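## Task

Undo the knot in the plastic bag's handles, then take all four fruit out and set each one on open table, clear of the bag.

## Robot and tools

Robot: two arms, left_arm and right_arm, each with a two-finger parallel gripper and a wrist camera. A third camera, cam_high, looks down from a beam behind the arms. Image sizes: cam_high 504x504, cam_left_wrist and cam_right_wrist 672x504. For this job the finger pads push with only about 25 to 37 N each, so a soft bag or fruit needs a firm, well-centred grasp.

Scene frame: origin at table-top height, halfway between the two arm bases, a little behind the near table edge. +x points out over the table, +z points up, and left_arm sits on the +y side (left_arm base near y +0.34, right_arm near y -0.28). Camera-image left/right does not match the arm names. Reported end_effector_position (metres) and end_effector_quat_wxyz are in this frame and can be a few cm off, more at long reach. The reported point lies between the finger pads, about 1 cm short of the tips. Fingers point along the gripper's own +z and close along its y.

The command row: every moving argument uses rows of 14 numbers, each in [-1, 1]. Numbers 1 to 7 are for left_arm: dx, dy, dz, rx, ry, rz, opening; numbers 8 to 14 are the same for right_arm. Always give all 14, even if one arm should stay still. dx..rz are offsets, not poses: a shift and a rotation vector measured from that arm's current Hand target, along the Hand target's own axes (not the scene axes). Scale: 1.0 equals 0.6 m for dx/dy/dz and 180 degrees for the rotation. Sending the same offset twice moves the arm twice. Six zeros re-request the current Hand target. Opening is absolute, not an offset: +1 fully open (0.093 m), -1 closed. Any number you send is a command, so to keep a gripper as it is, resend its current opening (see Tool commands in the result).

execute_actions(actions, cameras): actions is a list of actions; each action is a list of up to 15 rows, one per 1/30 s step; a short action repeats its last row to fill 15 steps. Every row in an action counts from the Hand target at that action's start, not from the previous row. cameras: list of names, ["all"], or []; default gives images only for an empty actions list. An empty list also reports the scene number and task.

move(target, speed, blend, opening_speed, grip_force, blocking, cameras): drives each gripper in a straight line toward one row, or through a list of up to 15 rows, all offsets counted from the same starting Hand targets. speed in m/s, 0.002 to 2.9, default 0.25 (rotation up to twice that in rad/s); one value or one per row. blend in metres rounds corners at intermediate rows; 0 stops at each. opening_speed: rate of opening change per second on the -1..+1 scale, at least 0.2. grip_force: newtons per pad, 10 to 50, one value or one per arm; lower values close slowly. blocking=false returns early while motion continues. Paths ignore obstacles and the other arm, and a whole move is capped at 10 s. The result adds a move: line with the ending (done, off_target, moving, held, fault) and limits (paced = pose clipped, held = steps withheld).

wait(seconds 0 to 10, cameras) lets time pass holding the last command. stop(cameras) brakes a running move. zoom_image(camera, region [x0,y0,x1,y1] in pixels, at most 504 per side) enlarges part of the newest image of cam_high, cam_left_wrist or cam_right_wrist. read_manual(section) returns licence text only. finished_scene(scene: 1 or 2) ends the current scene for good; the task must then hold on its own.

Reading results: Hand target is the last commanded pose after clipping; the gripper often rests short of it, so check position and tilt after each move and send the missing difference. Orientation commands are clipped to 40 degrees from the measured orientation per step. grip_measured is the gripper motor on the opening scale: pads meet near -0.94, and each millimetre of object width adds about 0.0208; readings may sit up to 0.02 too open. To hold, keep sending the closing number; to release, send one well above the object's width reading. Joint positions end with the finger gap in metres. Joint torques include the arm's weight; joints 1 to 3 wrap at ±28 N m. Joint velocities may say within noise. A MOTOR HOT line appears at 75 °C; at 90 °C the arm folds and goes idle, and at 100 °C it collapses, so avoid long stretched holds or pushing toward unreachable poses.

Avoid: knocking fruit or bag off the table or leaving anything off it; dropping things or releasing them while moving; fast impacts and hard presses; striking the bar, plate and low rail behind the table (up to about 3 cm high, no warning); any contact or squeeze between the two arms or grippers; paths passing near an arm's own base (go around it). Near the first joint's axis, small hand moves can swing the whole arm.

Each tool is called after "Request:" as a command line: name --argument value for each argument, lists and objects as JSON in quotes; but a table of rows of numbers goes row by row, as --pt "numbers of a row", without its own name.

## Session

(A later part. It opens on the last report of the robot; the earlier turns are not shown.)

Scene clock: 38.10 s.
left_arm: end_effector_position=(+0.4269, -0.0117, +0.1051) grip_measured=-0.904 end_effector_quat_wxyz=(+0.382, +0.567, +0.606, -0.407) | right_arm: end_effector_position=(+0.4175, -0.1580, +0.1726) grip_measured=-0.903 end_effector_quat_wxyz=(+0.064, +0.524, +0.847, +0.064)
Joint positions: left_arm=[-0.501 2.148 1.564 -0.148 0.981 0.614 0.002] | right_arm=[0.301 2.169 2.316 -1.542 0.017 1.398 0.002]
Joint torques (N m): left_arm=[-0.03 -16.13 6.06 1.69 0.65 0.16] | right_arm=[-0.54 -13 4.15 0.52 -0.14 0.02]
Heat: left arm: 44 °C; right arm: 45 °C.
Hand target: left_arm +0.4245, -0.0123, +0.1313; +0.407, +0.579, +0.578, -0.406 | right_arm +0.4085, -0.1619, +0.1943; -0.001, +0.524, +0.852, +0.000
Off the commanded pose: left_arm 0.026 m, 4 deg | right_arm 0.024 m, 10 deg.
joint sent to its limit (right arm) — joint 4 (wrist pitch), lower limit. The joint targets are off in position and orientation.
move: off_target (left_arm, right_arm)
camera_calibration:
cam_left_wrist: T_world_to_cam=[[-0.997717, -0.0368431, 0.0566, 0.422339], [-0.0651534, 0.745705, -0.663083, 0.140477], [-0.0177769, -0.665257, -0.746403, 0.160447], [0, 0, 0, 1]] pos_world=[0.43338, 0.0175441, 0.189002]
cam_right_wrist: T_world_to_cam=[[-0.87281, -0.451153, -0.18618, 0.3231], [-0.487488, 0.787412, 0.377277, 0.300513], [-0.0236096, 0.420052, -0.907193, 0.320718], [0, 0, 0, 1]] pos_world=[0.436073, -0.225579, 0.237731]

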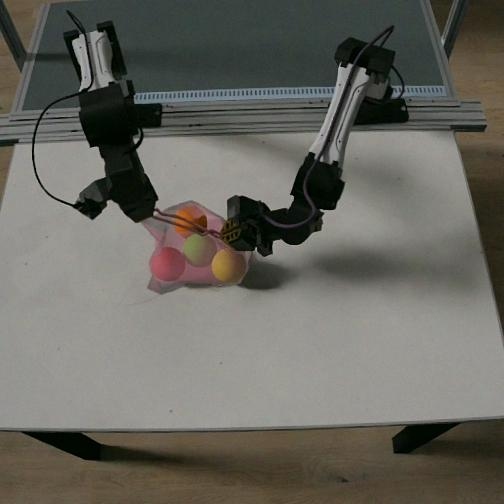

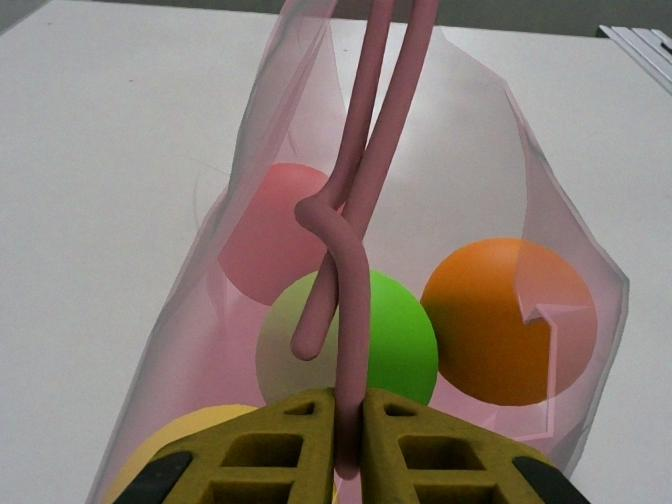

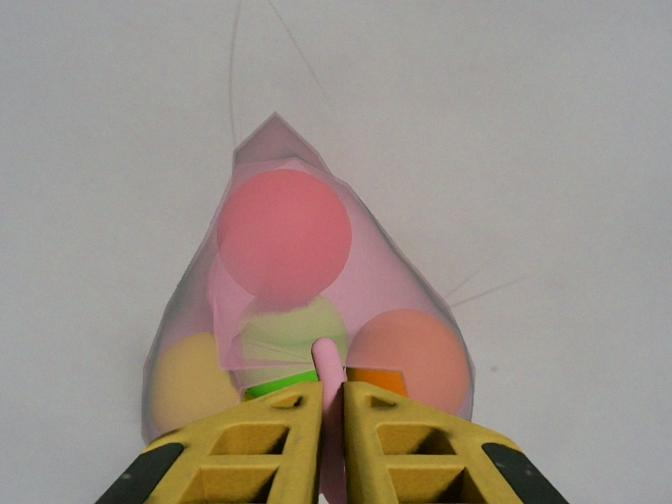

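Request:
move --target '[0.01,0,-0.02,0,0,0,-1,-0.11,-0.08,-0.03,0,0,0,-1]' --speed 0.06 --cameras '["all"]'

Request:
zoom_image --camera "cam_high" --region '[110, 170, 270, 330]'

Scene clock: 40.93 s.
left_arm: end_effector_position=(+0.4259, -0.0030, +0.1014) grip_measured=-0.904 end_effector_quat_wxyz=(+0.383, +0.570, +0.600, -0.409) | right_arm: end_effector_position=(+0.4053, -0.2375, +0.1932) grip_measured=-0.903 end_effector_quat_wxyz=(+0.075, +0.523, +0.847, +0.061)
Joint positions: left_arm=[-0.483 2.143 1.541 -0.148 1.004 0.645 0.002] | right_arm=[0.121 2.039 2.199 -1.542 0.005 1.217 0.002]
Joint torques (N m): left_arm=[0.21 -16.99 6.01 1.47 0.66 0.16] | right_arm=[-0.58 -11.97 4.15 0.55 0 -0.01]
Heat: left arm: 44 °C; right arm: 45 °C.
Hand target: left_arm +0.4245, +0.0010, +0.1297; +0.407, +0.579, +0.578, -0.406 | right_arm +0.3955, -0.2425, +0.2121; -0.001, +0.524, +0.852, +0.000
Off the commanded pose: left_arm 0.029 m, 4 deg | right_arm 0.022 m, 11 deg.
joint sent to its limit (right arm) — joint 4 (wrist pitch), lower limit. The joint targets are off in position and orientation.
move: off_target (left_arm, right_arm)
camera_calibration:
cam_left_wrist: T_world_to_cam=[[-0.998343, -0.0265933, 0.05103, 0.422742], [-0.0539168, 0.742148, -0.668064, 0.12713], [-0.0201059, -0.669708, -0.742352, 0.164], [0, 0, 0, 1]] pos_world=[0.432193, 0.026725, 0.185105]
cam_right_wrist: T_world_to_cam=[[-0.869665, -0.454943, -0.191596, 0.279311], [-0.493553, 0.793994, 0.354935, 0.357723], [-0.00934853, 0.403237, -0.915048, 0.364335], [0, 0, 0, 1]] pos_world=[0.422869, -0.303873, 0.25993]

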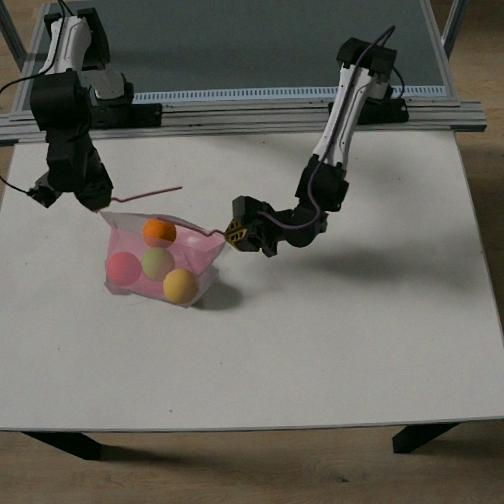

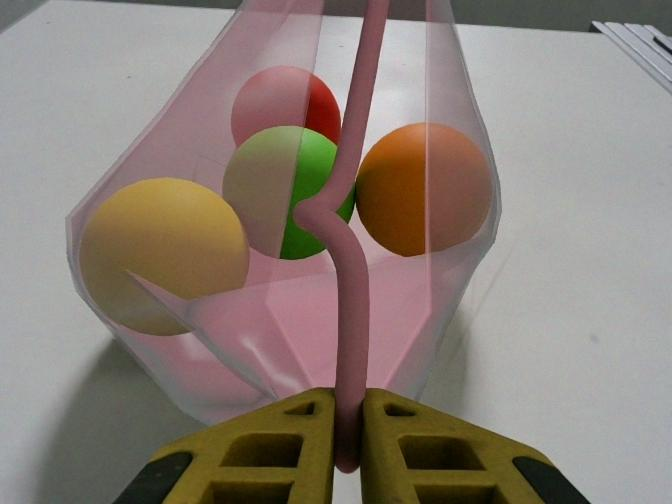

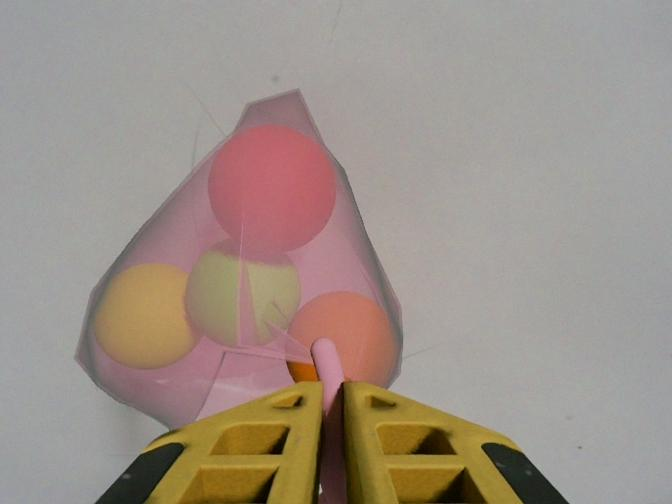

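Scaled by 3.150 from the camera's 504x504 image, which has a finer 720x720 frame.

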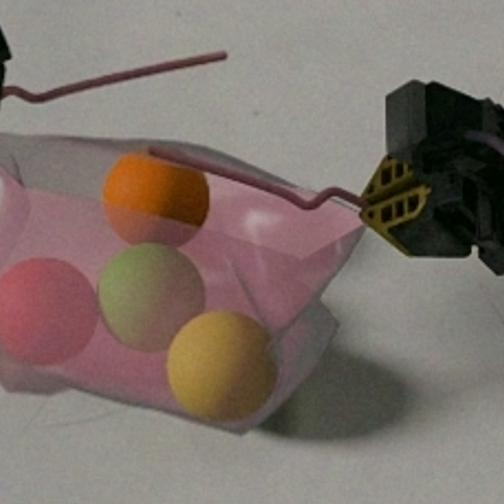

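Request:
move --target '[0.112,-0.067,-0.066,0,0,0,-1,0.014,0.193,0,0,0,0,-1]' --speed 0.08 --cameras '["all"]'

Request:
zoom_image --camera "cam_high" --region '[90, 170, 270, 350]'

Scene clock: 43.43 s.
left_arm: end_effector_position=(+0.3816, +0.0571, +0.0615) grip_measured=-0.904 end_effector_quat_wxyz=(+0.382, +0.571, +0.596, -0.415) | right_arm: end_effector_position=(+0.4918, -0.1767, +0.2098) grip_measured=-0.903 end_effector_quat_wxyz=(+0.153, +0.501, +0.839, +0.146)
Joint positions: left_arm=[-0.386 2.027 1.194 -0.046 1.084 0.792 0.002] | right_arm=[0.219 2.379 2.779 -1.549 0.001 1.286 0.002]
Joint torques (N m): left_arm=[0.27 -14.04 4.6 1.5 0.63 0.14] | right_arm=[-0.84 -8.77 6.6 1.2 0.06 0.22]
Heat: left arm: 45 °C; right arm: 45 °C.
Hand target: left_arm +0.3844, +0.0611, +0.0799; +0.407, +0.579, +0.578, -0.406 | right_arm +0.4950, -0.1828, +0.2121; -0.001, +0.524, +0.852, +0.000
Off the commanded pose: left_arm 0.019 m, 4 deg | right_arm 0.007 m, 25 deg.
joint sent to its limit (right arm) — joint 4 (wrist pitch), lower limit. The joint targets are off in position and orientation.
move: off_target (left_arm, right_arm)
camera_calibration:
cam_left_wrist: T_world_to_cam=[[-0.99833, -0.0143453, 0.055954, 0.381062], [-0.0483388, 0.737777, -0.673311, 0.0520092], [-0.0316227, -0.674892, -0.737239, 0.178113], [0, 0, 0, 1]] pos_world=[0.388572, 0.0873022, 0.145008]
cam_right_wrist: T_world_to_cam=[[-0.787588, -0.462569, -0.407106, 0.388842], [-0.589681, 0.757516, 0.280081, 0.402772], [0.178833, 0.460651, -0.869379, 0.263736], [0, 0, 0, 1]] pos_world=[0.496589, -0.24673, 0.274778]

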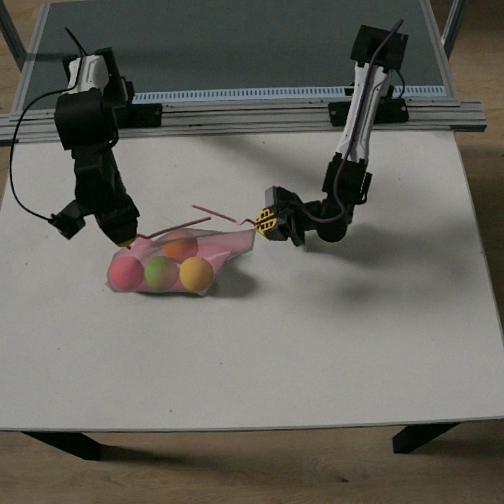

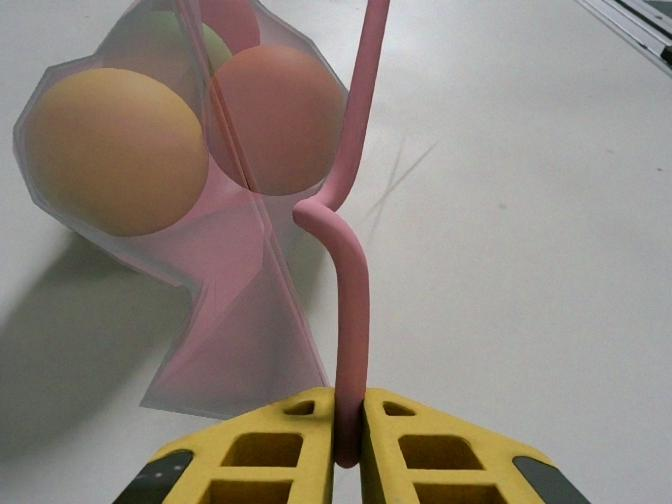

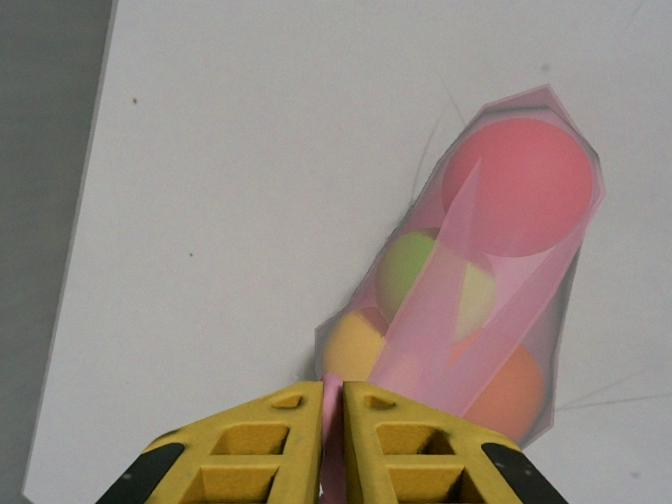

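Scaled by 2.800 from the camera's 504x504 image, which has a finer 720x720 frame.

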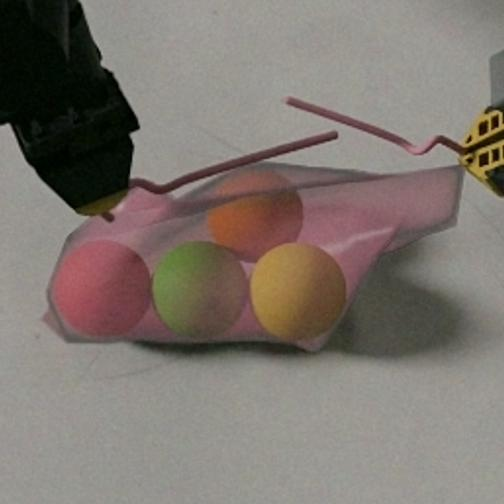

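Request:
move --pt "0 0 0 0 0 0 -0.3 0 0 0 0 0 0 -1" --pt "0 0 -0.2 0 0 0 -0.3 0 0 0 0 0 0 -1" --pt "-0.15 0 -0.35 0 0 0 0.6 -0.02 0.12 0.03 0 0 0 -1" --speed 0.12 --cameras '["all"]'

Request:
zoom_image --camera "cam_high" --region '[90, 170, 270, 350]'

Scene clock: 52.90 s.
left_arm: end_effector_position=(+0.3881, +0.2254, +0.2097) grip_measured=+0.598 end_effector_quat_wxyz=(+0.404, +0.567, +0.599, -0.395) | right_arm: end_effector_position=(+0.5564, -0.1673, +0.1922) grip_measured=-0.903 end_effector_quat_wxyz=(+0.212, +0.498, +0.816, +0.201)
Joint positions: left_arm=[0.059 1.984 1.811 -1.558 1.203 1.764 0.074] | right_arm=[0.212 2.502 2.84 -1.321 0.001 1.297 0.002]
Joint torques (N m): left_arm=[0.06 -13.96 7.73 -0.2 0.81 -0.17] | right_arm=[0.85 -9.21 6.67 1.95 0.06 0.22]
Motor temperatures (°C): left_arm=[25 47 44 33 25 26 29] | right_arm=[25 46 36 36 26 24 26]
Heat: left arm: 47 °C; right arm: 46 °C.
Hand target: left_arm +0.3844, +0.2281, +0.2359; +0.407, +0.579, +0.578, -0.406 | right_arm +0.5646, -0.1609, +0.1941; -0.001, +0.524, +0.852, +0.000
Off the commanded pose: left_arm 0.027 m, 3 deg | right_arm 0.010 m, 34 deg.
elbow stopped short (right arm): the move would have taken joint 3 (elbow) straighter than the controller allows.
joint sent to its limit (left arm) — joint 4 (wrist pitch), lower limit. The joint targets are off in position and orientation.
move: off_target (left_arm, right_arm); target 3's new opening was sent with left_arm's hand 0.027 m and 3 deg from that target
camera_calibration:
cam_left_wrist: T_world_to_cam=[[-0.998398, -0.0553402, 0.0117669, 0.400327], [-0.0486507, 0.733579, -0.67786, 0.0298763], [0.028881, -0.677347, -0.735097, 0.377734], [0, 0, 0, 1]] pos_world=[0.39023, 0.256094, 0.293212]
cam_right_wrist: T_world_to_cam=[[-0.718068, -0.43036, -0.546963, 0.430533], [-0.616119, 0.758591, 0.211986, 0.466628], [0.323691, 0.489214, -0.809872, 0.145326], [0, 0, 0, 1]] pos_world=[0.549609, -0.239791, 0.254262]

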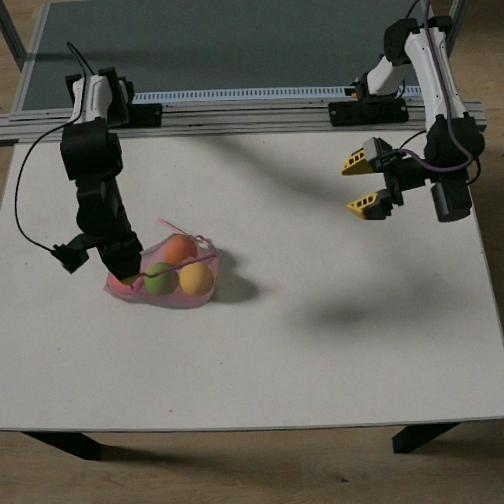

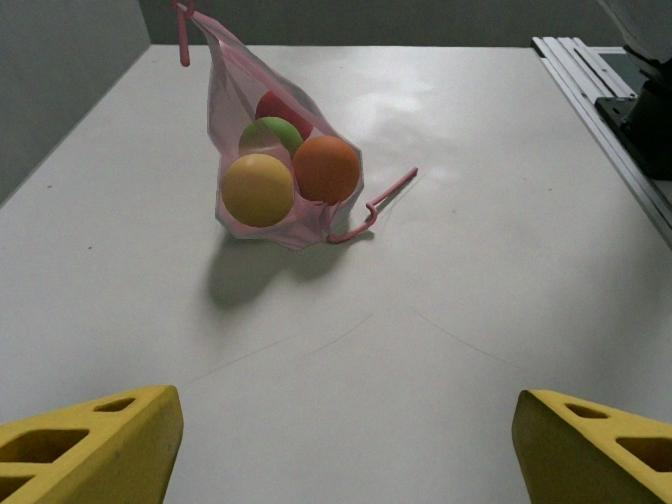

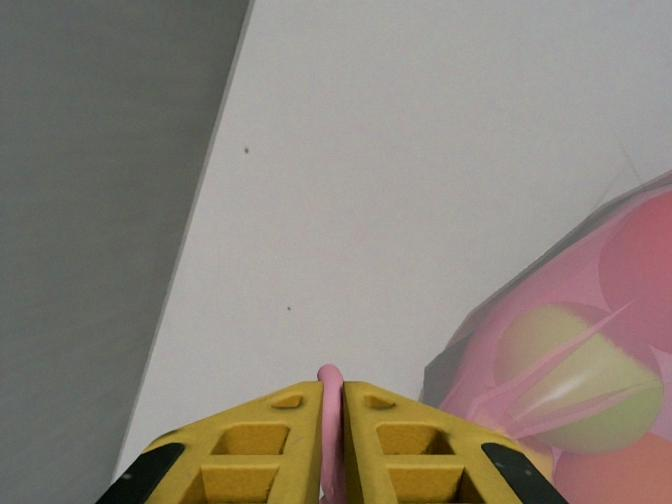

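Scaled by 2.800 from the camera's 504x504 image, which has a finer 720x720 frame.

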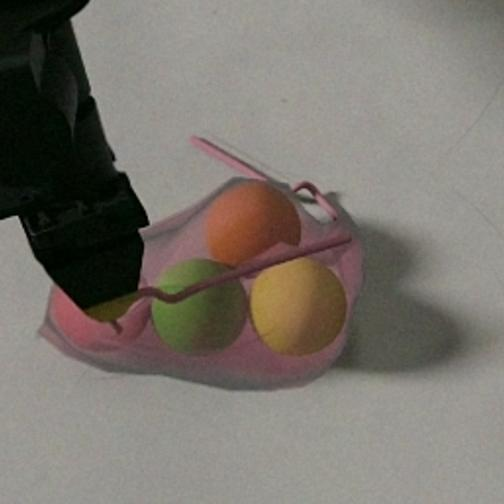

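Request:
zoom_image --camera "cam_left_wrist" --region '[160, 0, 430, 270]'

Scaled by 1.867 from the camera's 672x504 image, which has a finer 960x720 frame.

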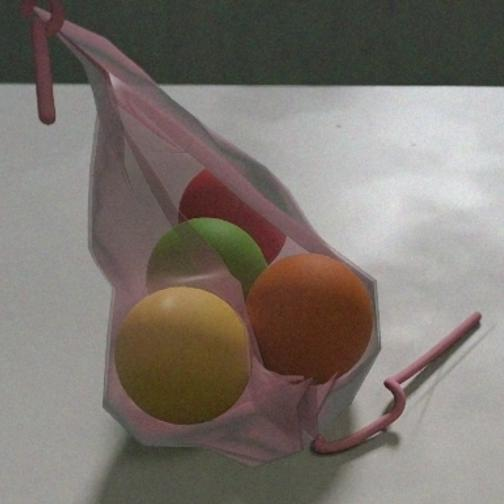

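Request:
move --pt "0 0 0 0 0 0 0.6 0 0.0 0.2 0 0 0 -1" --pt "0 0 0 0 0 0 0.6 0 0.0 0.2 0 0 0 -0.4" --speed 0.12 --cameras '["all"]'

Request:
zoom_image --camera "cam_left_wrist" --region '[160, 0, 430, 270]'

Request:
zoom_image --camera "cam_high" --region '[90, 170, 270, 350]'

Scene clock: 57.17 s.
left_arm: end_effector_position=(+0.3881, +0.2254, +0.2097) grip_measured=+0.598 end_effector_quat_wxyz=(+0.404, +0.567, +0.599, -0.395) | right_arm: end_effector_position=(+0.5644, -0.1648, +0.0774) grip_measured=-0.403 end_effector_quat_wxyz=(+0.140, +0.511, +0.837, +0.134)
Joint positions: left_arm=[0.059 1.984 1.811 -1.558 1.203 1.764 0.074] | right_arm=[0.212 2.706 2.84 -1.32 0.001 1.299 0.026]
Joint torques (N m): left_arm=[0.16 -13.98 7.75 -0.24 0.77 -0.17] | right_arm=[0.53 -10.18 6.78 1.08 0.04 0.21]
Heat: left arm: 48 °C; right arm: 46 °C.
Hand target: left_arm +0.3844, +0.2281, +0.2359; +0.407, +0.579, +0.578, -0.406 | right_arm +0.5646, -0.1607, +0.0741; -0.001, +0.524, +0.852, +0.000
Off the commanded pose: left_arm 0.027 m, 3 deg | right_arm 0.005 m, 22 deg.
elbow stopped short (right arm): the move would have taken joint 3 (elbow) straighter than the controller allows.
joint sent to its limit (left arm) — joint 4 (wrist pitch), lower limit. The joint targets are off in position and orientation.
move: off_target (left_arm, right_arm); target 2's new opening was sent with right_arm's hand 0.005 m and 22 deg from that target
camera_calibration:
cam_left_wrist: T_world_to_cam=[[-0.998398, -0.0553402, 0.0117669, 0.400327], [-0.0486507, 0.733579, -0.67786, 0.0298763], [0.028881, -0.677347, -0.735097, 0.377734], [0, 0, 0, 1]] pos_world=[0.39023, 0.256094, 0.293212]
cam_right_wrist: T_world_to_cam=[[-0.81035, -0.448746, -0.376775, 0.410412], [-0.56491, 0.769075, 0.298999, 0.460135], [0.155594, 0.455138, -0.876721, 0.143019], [0, 0, 0, 1]] pos_world=[0.570259, -0.2348, 0.142441]

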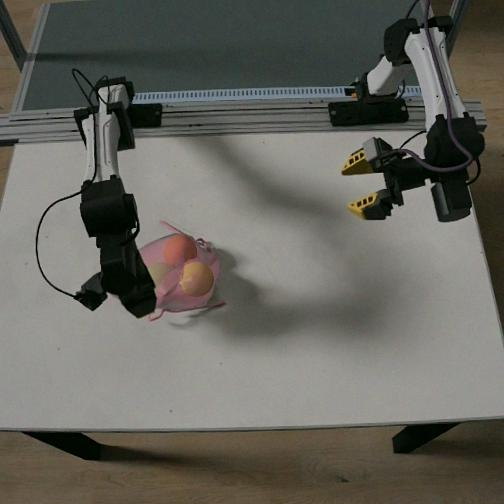

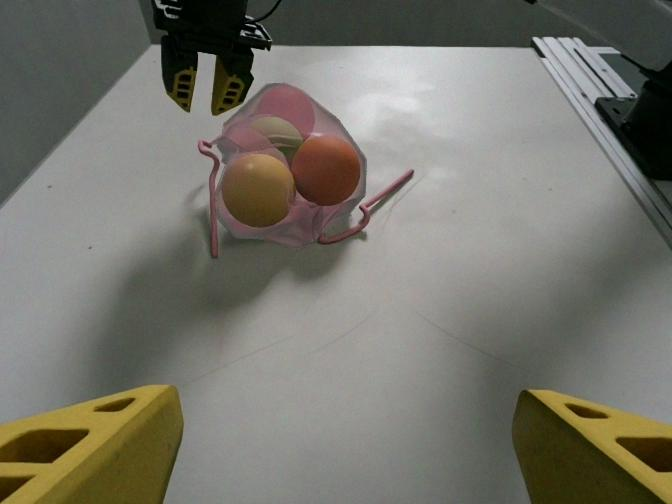

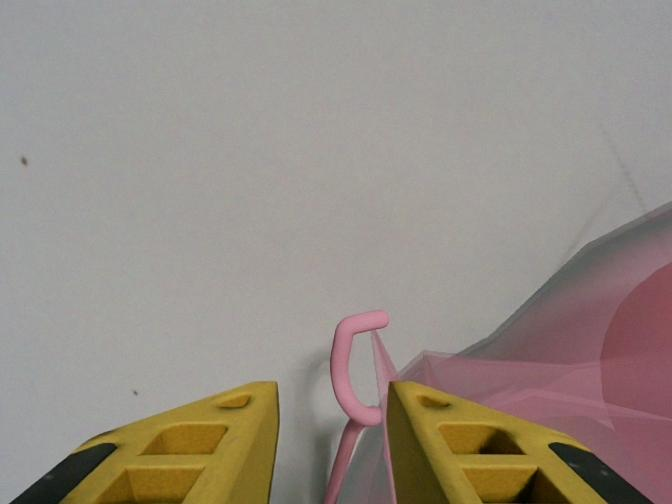

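Scaled by 1.867 from the camera's 672x504 image, which has a finer 960x720 frame.

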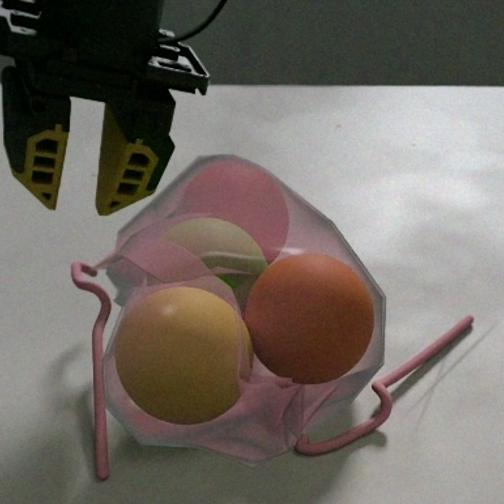

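Scaled by 2.800 from the camera's 504x504 image, which has a finer 720x720 frame.

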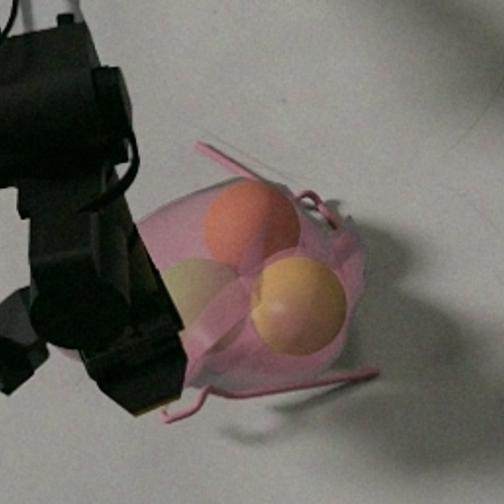

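Request:
move --pt "0 0 0 0 0 0 0.6 0 0 -0.17 0 0 0 -0.4" --pt "-0.1 0.072 0.185 0 0 0 0.6 -0.3 -0.3 -0.2 0 0 0 0.5" --speed 0.15 --cameras '["all"]'

Request:
zoom_image --camera "cam_high" --region '[90, 170, 270, 350]'

Request:
zoom_image --camera "cam_left_wrist" --region '[130, 50, 500, 420]'

Scene clock: 62.90 s.
left_arm: end_effector_position=(+0.4220, +0.1064, +0.2438) grip_measured=+0.598 end_effector_quat_wxyz=(+0.390, +0.570, +0.586, -0.425) | right_arm: end_effector_position=(+0.4960, -0.4075, +0.1670) grip_measured=+0.497 end_effector_quat_wxyz=(+0.158, +0.526, +0.833, +0.065)
Joint positions: left_arm=[-0.239 2.018 1.963 -1.071 1.195 1.077 0.074] | right_arm=[-0.238 2.45 2.755 -1.534 -0.017 0.881 0.069]
Joint torques (N m): left_arm=[-0.81 -11.25 8.08 1.4 0.42 -0.31] | right_arm=[0.75 -14.83 3.99 0.84 0.19 0.02]
Heat: left arm: 49 °C; right arm: 49 °C.
Hand target: left_arm +0.4274, +0.1032, +0.2546; +0.407, +0.579, +0.578, -0.406 | right_arm +0.4853, -0.4028, +0.1938; -0.001, +0.524, +0.852, +0.000
Off the commanded pose: left_arm 0.013 m, 3 deg | right_arm 0.029 m, 20 deg.
elbow stopped short (right arm): the move would have taken joint 3 (elbow) straighter than the controller allows.
joint sent to its limit (right arm) — joint 4 (wrist pitch), lower limit. The joint targets are off in position and orientation.
move: off_target (left_arm, right_arm); target 2's new opening was sent with right_arm's hand 0.029 m and 20 deg from that target
camera_calibration:
cam_left_wrist: T_world_to_cam=[[-0.998701, -0.00196428, 0.0509128, 0.411985], [-0.0368846, 0.717236, -0.695853, 0.143192], [-0.0351497, -0.696827, -0.716377, 0.345711], [0, 0, 0, 1]] pos_world=[0.428883, 0.139008, 0.326325]
cam_right_wrist: T_world_to_cam=[[-0.848035, -0.448309, -0.282588, 0.283061], [-0.511946, 0.830822, 0.218278, 0.593697], [0.136925, 0.329777, -0.934076, 0.31035], [0, 0, 0, 1]] pos_world=[0.501492, -0.468704, 0.240289]

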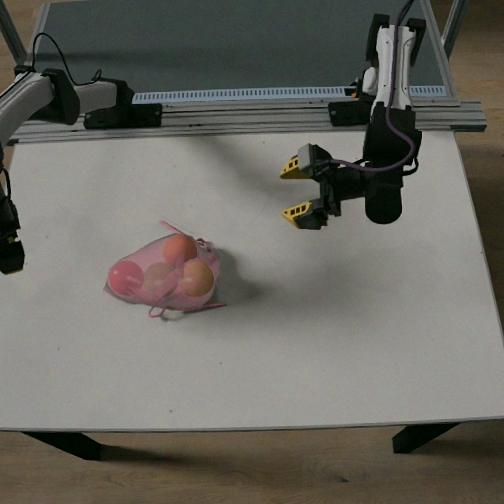

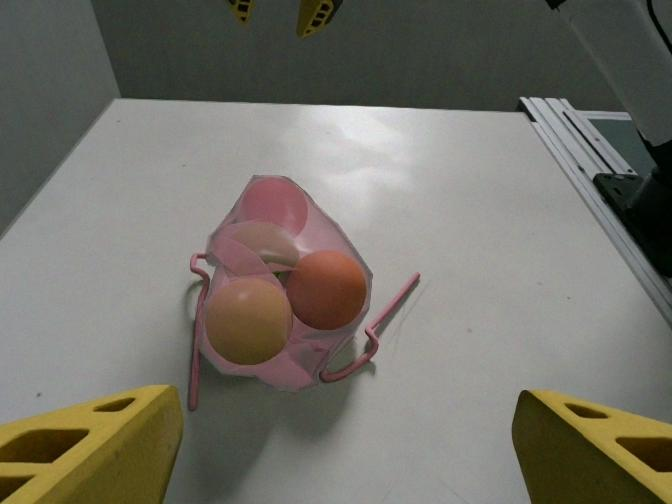

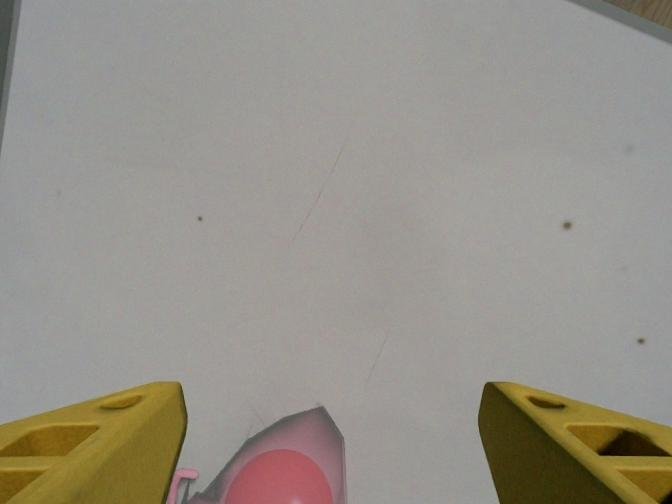

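Scaled by 2.800 from the camera's 504x504 image, which has a finer 720x720 frame.

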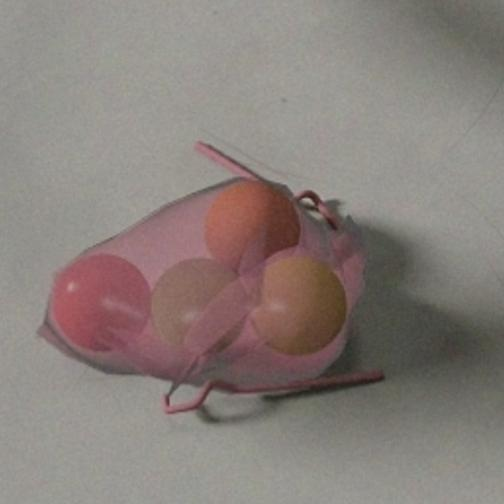

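Scaled by 1.362 from the camera's 672x504 image, which has a finer 960x720 frame.

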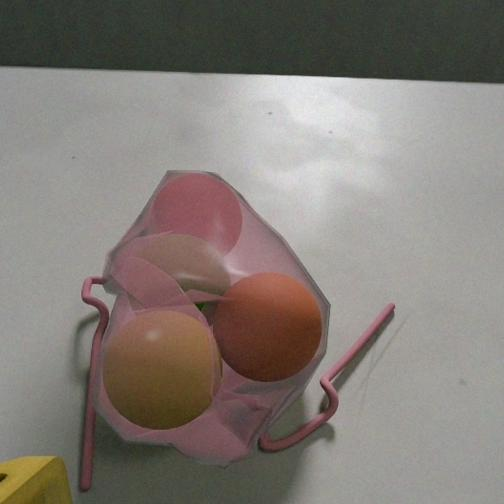

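Request:
move --target '[0,0,0,0,0,0,0.6,0.393,0.264,0.117,0,0,0,-0.1]' --cameras '["all"]'

Request:
zoom_image --camera "cam_right_wrist" --region '[200, 204, 500, 504]'

Scene clock: 65.53 s.
left_arm: end_effector_position=(+0.4220, +0.1064, +0.2438) grip_measured=+0.598 end_effector_quat_wxyz=(+0.390, +0.570, +0.586, -0.425) | right_arm: end_effector_position=(+0.5135, -0.1282, +0.1227) grip_measured=-0.097 end_effector_quat_wxyz=(+0.118, +0.512, +0.844, +0.112)
Joint positions: left_arm=[-0.239 2.018 1.963 -1.071 1.195 1.077 0.074] | right_arm=[0.307 2.596 2.839 -1.495 0.033 1.383 0.041]
Joint torques (N m): left_arm=[-0.83 -11.28 7.91 1.41 0.42 -0.3] | right_arm=[-0.03 -9.73 6.5 1.3 -0.19 0.25]
Heat: left arm: 49 °C; right arm: 49 °C.
Hand target: left_arm +0.4274, +0.1032, +0.2546; +0.406, +0.579, +0.578, -0.406 | right_arm +0.5201, -0.1208, +0.1240; -0.001, +0.524, +0.852, +0.000
Off the commanded pose: left_arm 0.012 m, 3 deg | right_arm 0.010 m, 19 deg.
elbow stopped short (right arm): the move would have taken joint 3 (elbow) straighter than the controller allows.
move: off_target (left_arm, right_arm)
camera_calibration:
cam_left_wrist: T_world_to_cam=[[-0.998701, -0.00196428, 0.0509128, 0.411985], [-0.0368846, 0.717236, -0.695853, 0.143192], [-0.0351497, -0.696827, -0.716377, 0.345711], [0, 0, 0, 1]] pos_world=[0.428883, 0.139008, 0.326325]
cam_right_wrist: T_world_to_cam=[[-0.82941, -0.459302, -0.317996, 0.403946], [-0.550013, 0.771045, 0.320897, 0.379559], [0.0978013, 0.441057, -0.892134, 0.203795], [0, 0, 0, 1]] pos_world=[0.523868, -0.19701, 0.188467]

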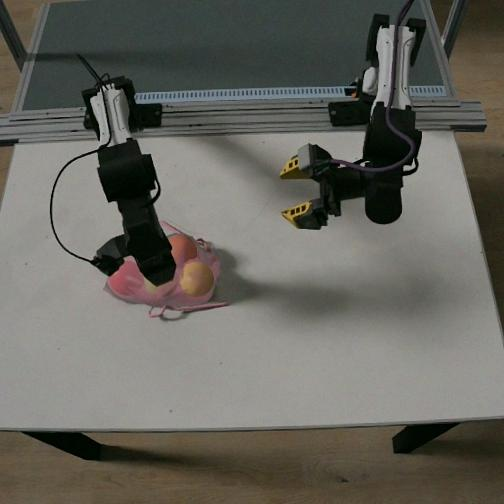

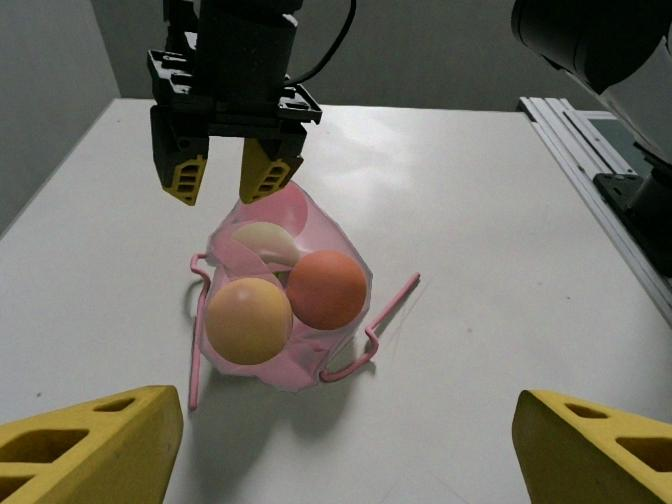

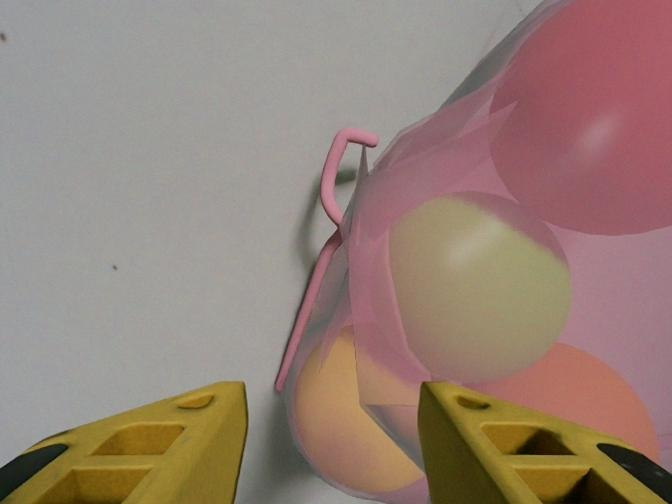

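Scaled by 1.680 from the camera's 672x504 image, which has a finer 960x720 frame.

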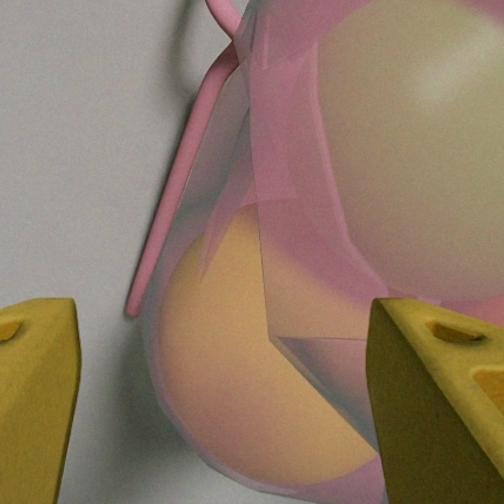

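Request:
move --pt "0 0 0 0 0 0 0.6 -0.04 0.053 0.0 0 0 0 -0.3" --pt "0 0 0 0 0 0 0.6 -0.04 0.053 0.11 0 0 0 -0.3" --speed 0.1 --cameras '["cam_right_wrist"]'

Scene clock: 70.87 s.
left_arm: end_effector_position=(+0.4220, +0.1064, +0.2438) grip_measured=+0.598 end_effector_quat_wxyz=(+0.390, +0.570, +0.586, -0.425) | right_arm: end_effector_position=(+0.5554, -0.1319, +0.0640) grip_measured=-0.297 end_effector_quat_wxyz=(+0.131, +0.520, +0.835, +0.126)
Joint positions: left_arm=[-0.239 2.018 1.963 -1.071 1.195 1.077 0.074] | right_arm=[0.278 2.731 2.842 -1.323 0.028 1.377 0.031]
Joint torques (N m): left_arm=[-0.76 -11.21 7.98 1.38 0.4 -0.33] | right_arm=[-0.35 -9.89 6.79 1.25 -0.19 0.01]
Heat: left arm: 49 °C; right arm: 48 °C.
Hand target: left_arm +0.4274, +0.1032, +0.2546; +0.406, +0.579, +0.578, -0.406 | right_arm +0.5593, -0.1277, +0.0580; -0.001, +0.524, +0.852, +0.001
Off the commanded pose: left_arm 0.012 m, 3 deg | right_arm 0.008 m, 21 deg.
elbow stopped short (right arm): the move would have taken joint 3 (elbow) straighter than the controller allows.
move: off_target (left_arm, right_arm)
camera_calibration:
cam_right_wrist: T_world_to_cam=[[-0.826955, -0.436167, -0.354829, 0.422327], [-0.544409, 0.778904, 0.311332, 0.422787], [0.140585, 0.45063, -0.881572, 0.125752], [0, 0, 0, 1]] pos_world=[0.561736, -0.201773, 0.129086]
Images, in order (width x height): cam_right_wrist 672x504.

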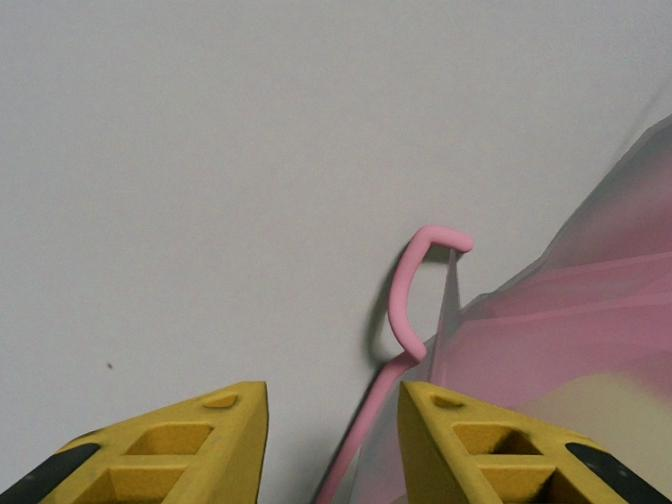

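Request:
move --pt "0 0 0 0 0 0 0.6 -0.01 -0.007 0.075 0 0 0 -0.3" --pt "0 0 0 0 0 0 0.6 -0.01 -0.007 0.075 0 0 0 -1" --speed 0.06 --cameras '["cam_right_wrist"]'

Scene clock: 75.40 s.
left_arm: end_effector_position=(+0.4220, +0.1064, +0.2438) grip_measured=+0.598 end_effector_quat_wxyz=(+0.390, +0.570, +0.586, -0.425) | right_arm: end_effector_position=(+0.5548, -0.1388, +0.0189) grip_measured=-0.975 end_effector_quat_wxyz=(+0.107, +0.523, +0.840, +0.099)
Joint positions: left_arm=[-0.239 2.018 1.963 -1.071 1.195 1.077 0.074] | right_arm=[0.265 2.812 2.842 -1.314 0.026 1.367 0]
Joint torques (N m): left_arm=[-0.8 -11.19 7.95 1.39 0.42 -0.3] | right_arm=[-0.35 -10.24 6.97 1.05 -0.17 0.01]
Heat: left arm: 50 °C; right arm: 48 °C.
Hand target: left_arm +0.4274, +0.1032, +0.2546; +0.406, +0.579, +0.578, -0.406 | right_arm +0.5581, -0.1348, +0.0130; -0.001, +0.524, +0.852, +0.000
Off the commanded pose: left_arm 0.012 m, 3 deg | right_arm 0.008 m, 17 deg.
elbow stopped short (right arm): the move would have taken joint 3 (elbow) straighter than the controller allows.
move: off_target (left_arm, right_arm); target 2's new opening was sent with right_arm's hand 0.009 m and 17 deg from that target
camera_calibration:
cam_right_wrist: T_world_to_cam=[[-0.849913, -0.441523, -0.287586, 0.413551], [-0.520932, 0.786137, 0.332593, 0.4295], [0.0792345, 0.432488, -0.898152, 0.120967], [0, 0, 0, 1]] pos_world=[0.565638, -0.20737, 0.08473]
Images, in order (width x height): cam_right_wrist 672x504.

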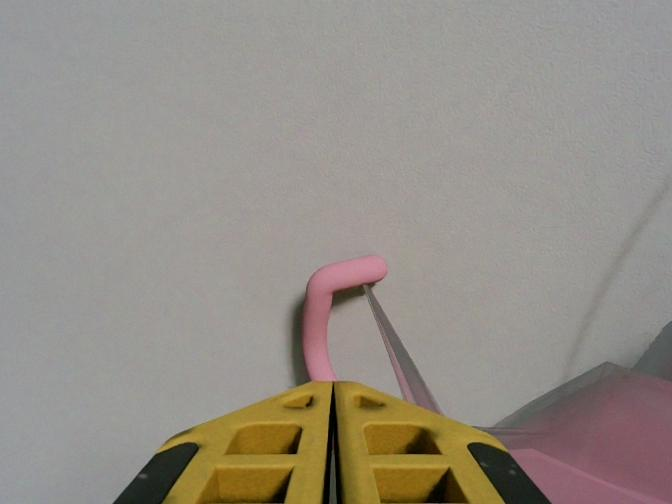

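Request:
move --pt "0 0 0 0 0 0 0.6 0 0 -0.02 0 0 0 -0.3" --pt "0 0 0 0 0 0 0.6 -0.0165 0.004 0.012 0 0 0 -0.3" --pt "0 0 0 0 0 0 0.6 -0.0165 0.004 0.012 0 0 0 -1" --speed 0.06 --cameras '["cam_right_wrist"]'

Scene clock: 82.47 s.
left_arm: end_effector_position=(+0.4220, +0.1064, +0.2438) grip_measured=+0.598 end_effector_quat_wxyz=(+0.390, +0.570, +0.586, -0.425) | right_arm: end_effector_position=(+0.5588, -0.1467, +0.0103) grip_measured=-0.936 end_effector_quat_wxyz=(+0.107, +0.523, +0.840, +0.097)
Joint positions: left_arm=[-0.239 2.018 1.963 -1.071 1.195 1.077 0.074] | right_arm=[0.25 2.829 2.842 -1.3 0.025 1.351 0]
Joint torques (N m): left_arm=[-0.72 -11.26 7.88 1.36 0.42 -0.32] | right_arm=[-0.49 -10.58 6.87 1.19 -0.16 0.02]
Heat: left arm: 50 °C; right arm: 49 °C.
Hand target: left_arm +0.4274, +0.1032, +0.2546; +0.406, +0.579, +0.578, -0.406 | right_arm +0.5647, -0.1426, +0.0057; -0.001, +0.524, +0.852, +0.000
Off the commanded pose: left_arm 0.012 m, 3 deg | right_arm 0.009 m, 17 deg.
elbow stopped short (right arm): the move would have taken joint 3 (elbow) straighter than the controller allows.
move: off_target (left_arm, right_arm); target 3's new opening was sent with right_arm's hand 0.009 m and 17 deg from that target
camera_calibration:
cam_right_wrist: T_world_to_cam=[[-0.850457, -0.442586, -0.284327, 0.411129], [-0.520314, 0.787297, 0.330811, 0.440401], [0.0774373, 0.42928, -0.899846, 0.116946], [0, 0, 0, 1]] pos_world=[0.569738, -0.214969, 0.0764381]
Images, in order (width x height): cam_right_wrist 672x504.

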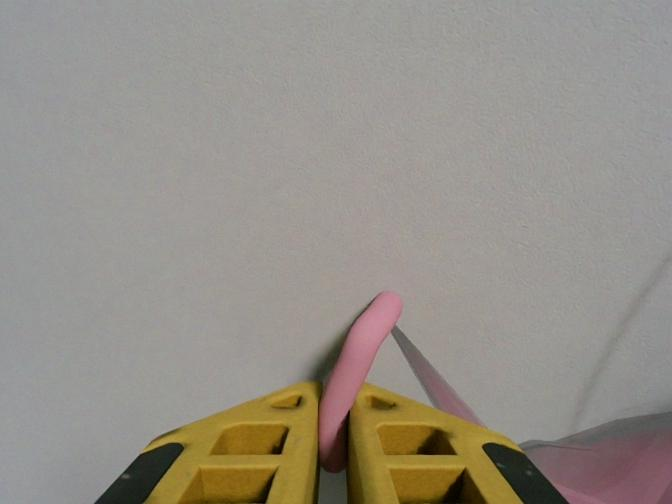

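Request:
move --pt "0 0 0 0 0 0 0.6 -0.052 -0.119 -0.233 0 0 0 -1" --pt "0 0 0 0 0 0 0.6 -0.162 -0.306 -0.1 0 0 0 -1" --speed 0.1 --blend 0.03 --cameras '["all"]'

Request:
zoom_image --camera "cam_high" --region '[90, 170, 270, 350]'

Request:
zoom_image --camera "cam_left_wrist" --region '[130, 50, 500, 420]'

Scene clock: 86.73 s.
left_arm: end_effector_position=(+0.4220, +0.1064, +0.2438) grip_measured=+0.598 end_effector_quat_wxyz=(+0.390, +0.570, +0.586, -0.425) | right_arm: end_effector_position=(+0.4415, -0.3156, +0.0417) grip_measured=-0.936 end_effector_quat_wxyz=(-0.025, +0.530, +0.848, -0.019)
Joint positions: left_arm=[-0.239 2.018 1.963 -1.071 1.195 1.077 0.074] | right_arm=[-0.058 2.401 2.195 -1.429 0.018 1.051 0]
Joint torques (N m): left_arm=[-0.68 -11.14 7.97 1.37 0.37 -0.33] | right_arm=[0.28 -14.8 4.14 0.35 -0.14 0.04]
Motor temperatures (°C): left_arm=[25 50 44 33 25 25 29] | right_arm=[25 51 38 36 26 24 26]
Heat: left arm: 50 °C; right arm: 51 °C.
Hand target: left_arm +0.4274, +0.1032, +0.2546; +0.406, +0.579, +0.578, -0.406 | right_arm +0.4449, -0.3124, +0.0656; -0.001, +0.524, +0.852, +0.000
Off the commanded pose: left_arm 0.012 m, 3 deg | right_arm 0.024 m, 4 deg.
elbow stopped short (right arm): the move would have taken joint 3 (elbow) straighter than the controller allows.
move: off_target (left_arm, right_arm)
camera_calibration:
cam_left_wrist: T_world_to_cam=[[-0.998701, -0.00196428, 0.0509128, 0.411985], [-0.0368846, 0.717236, -0.695853, 0.143192], [-0.0351497, -0.696827, -0.716377, 0.345711], [0, 0, 0, 1]] pos_world=[0.428883, 0.139008, 0.326325]
cam_right_wrist: T_world_to_cam=[[-0.893151, -0.447284, 0.0470969, 0.249056], [-0.382661, 0.810757, 0.442994, 0.444078], [-0.236328, 0.377639, -0.895286, 0.348744], [0, 0, 0, 1]] pos_world=[0.474794, -0.380339, 0.103772]

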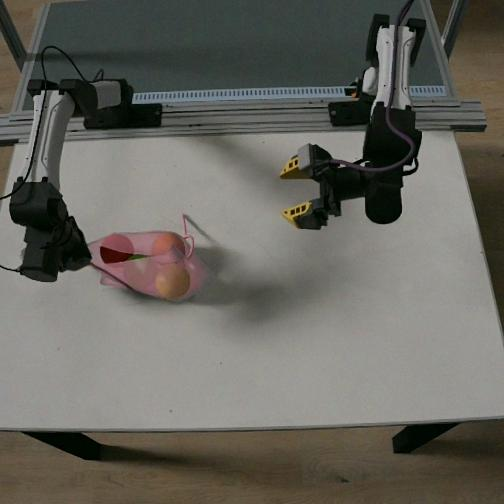

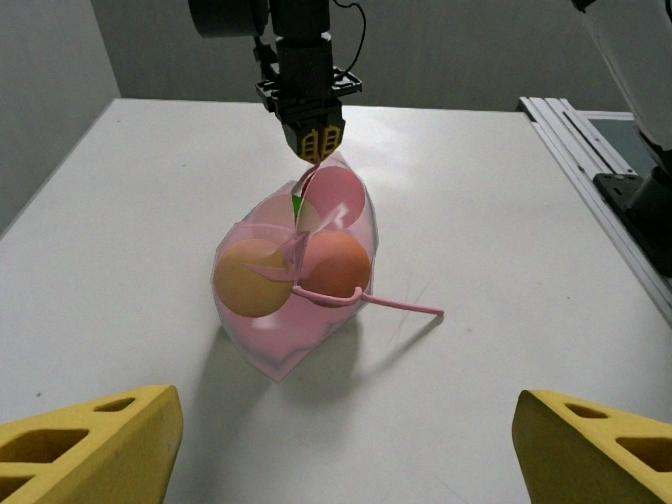

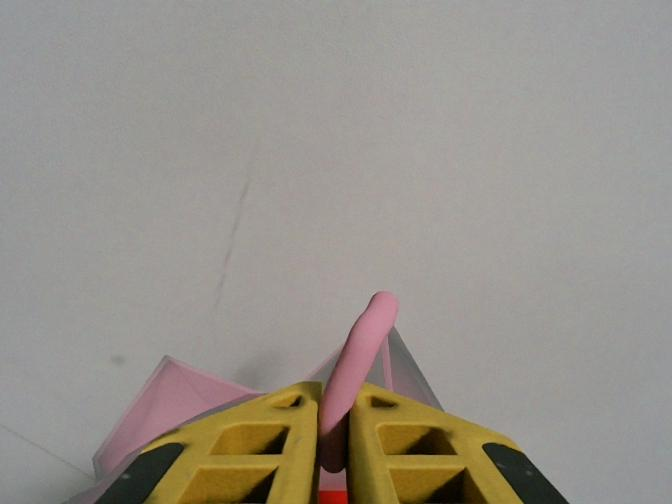

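Scaled by 2.800 from the camera's 504x504 image, which has a finer 720x720 frame.

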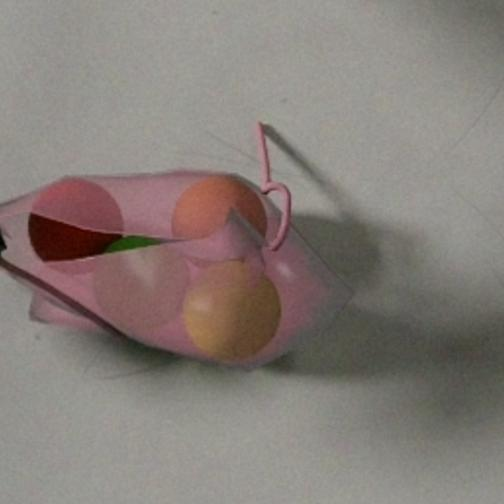

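Scaled by 1.362 from the camera's 672x504 image, which has a finer 960x720 frame.

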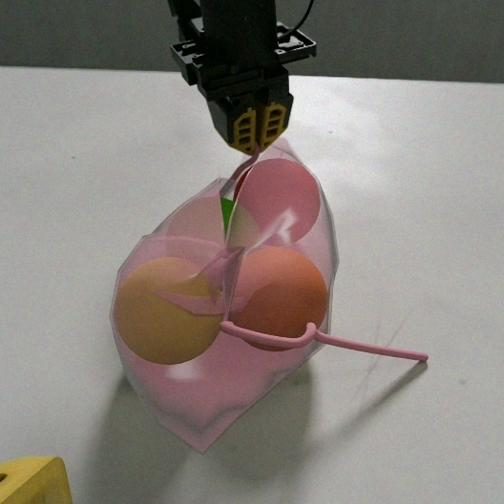

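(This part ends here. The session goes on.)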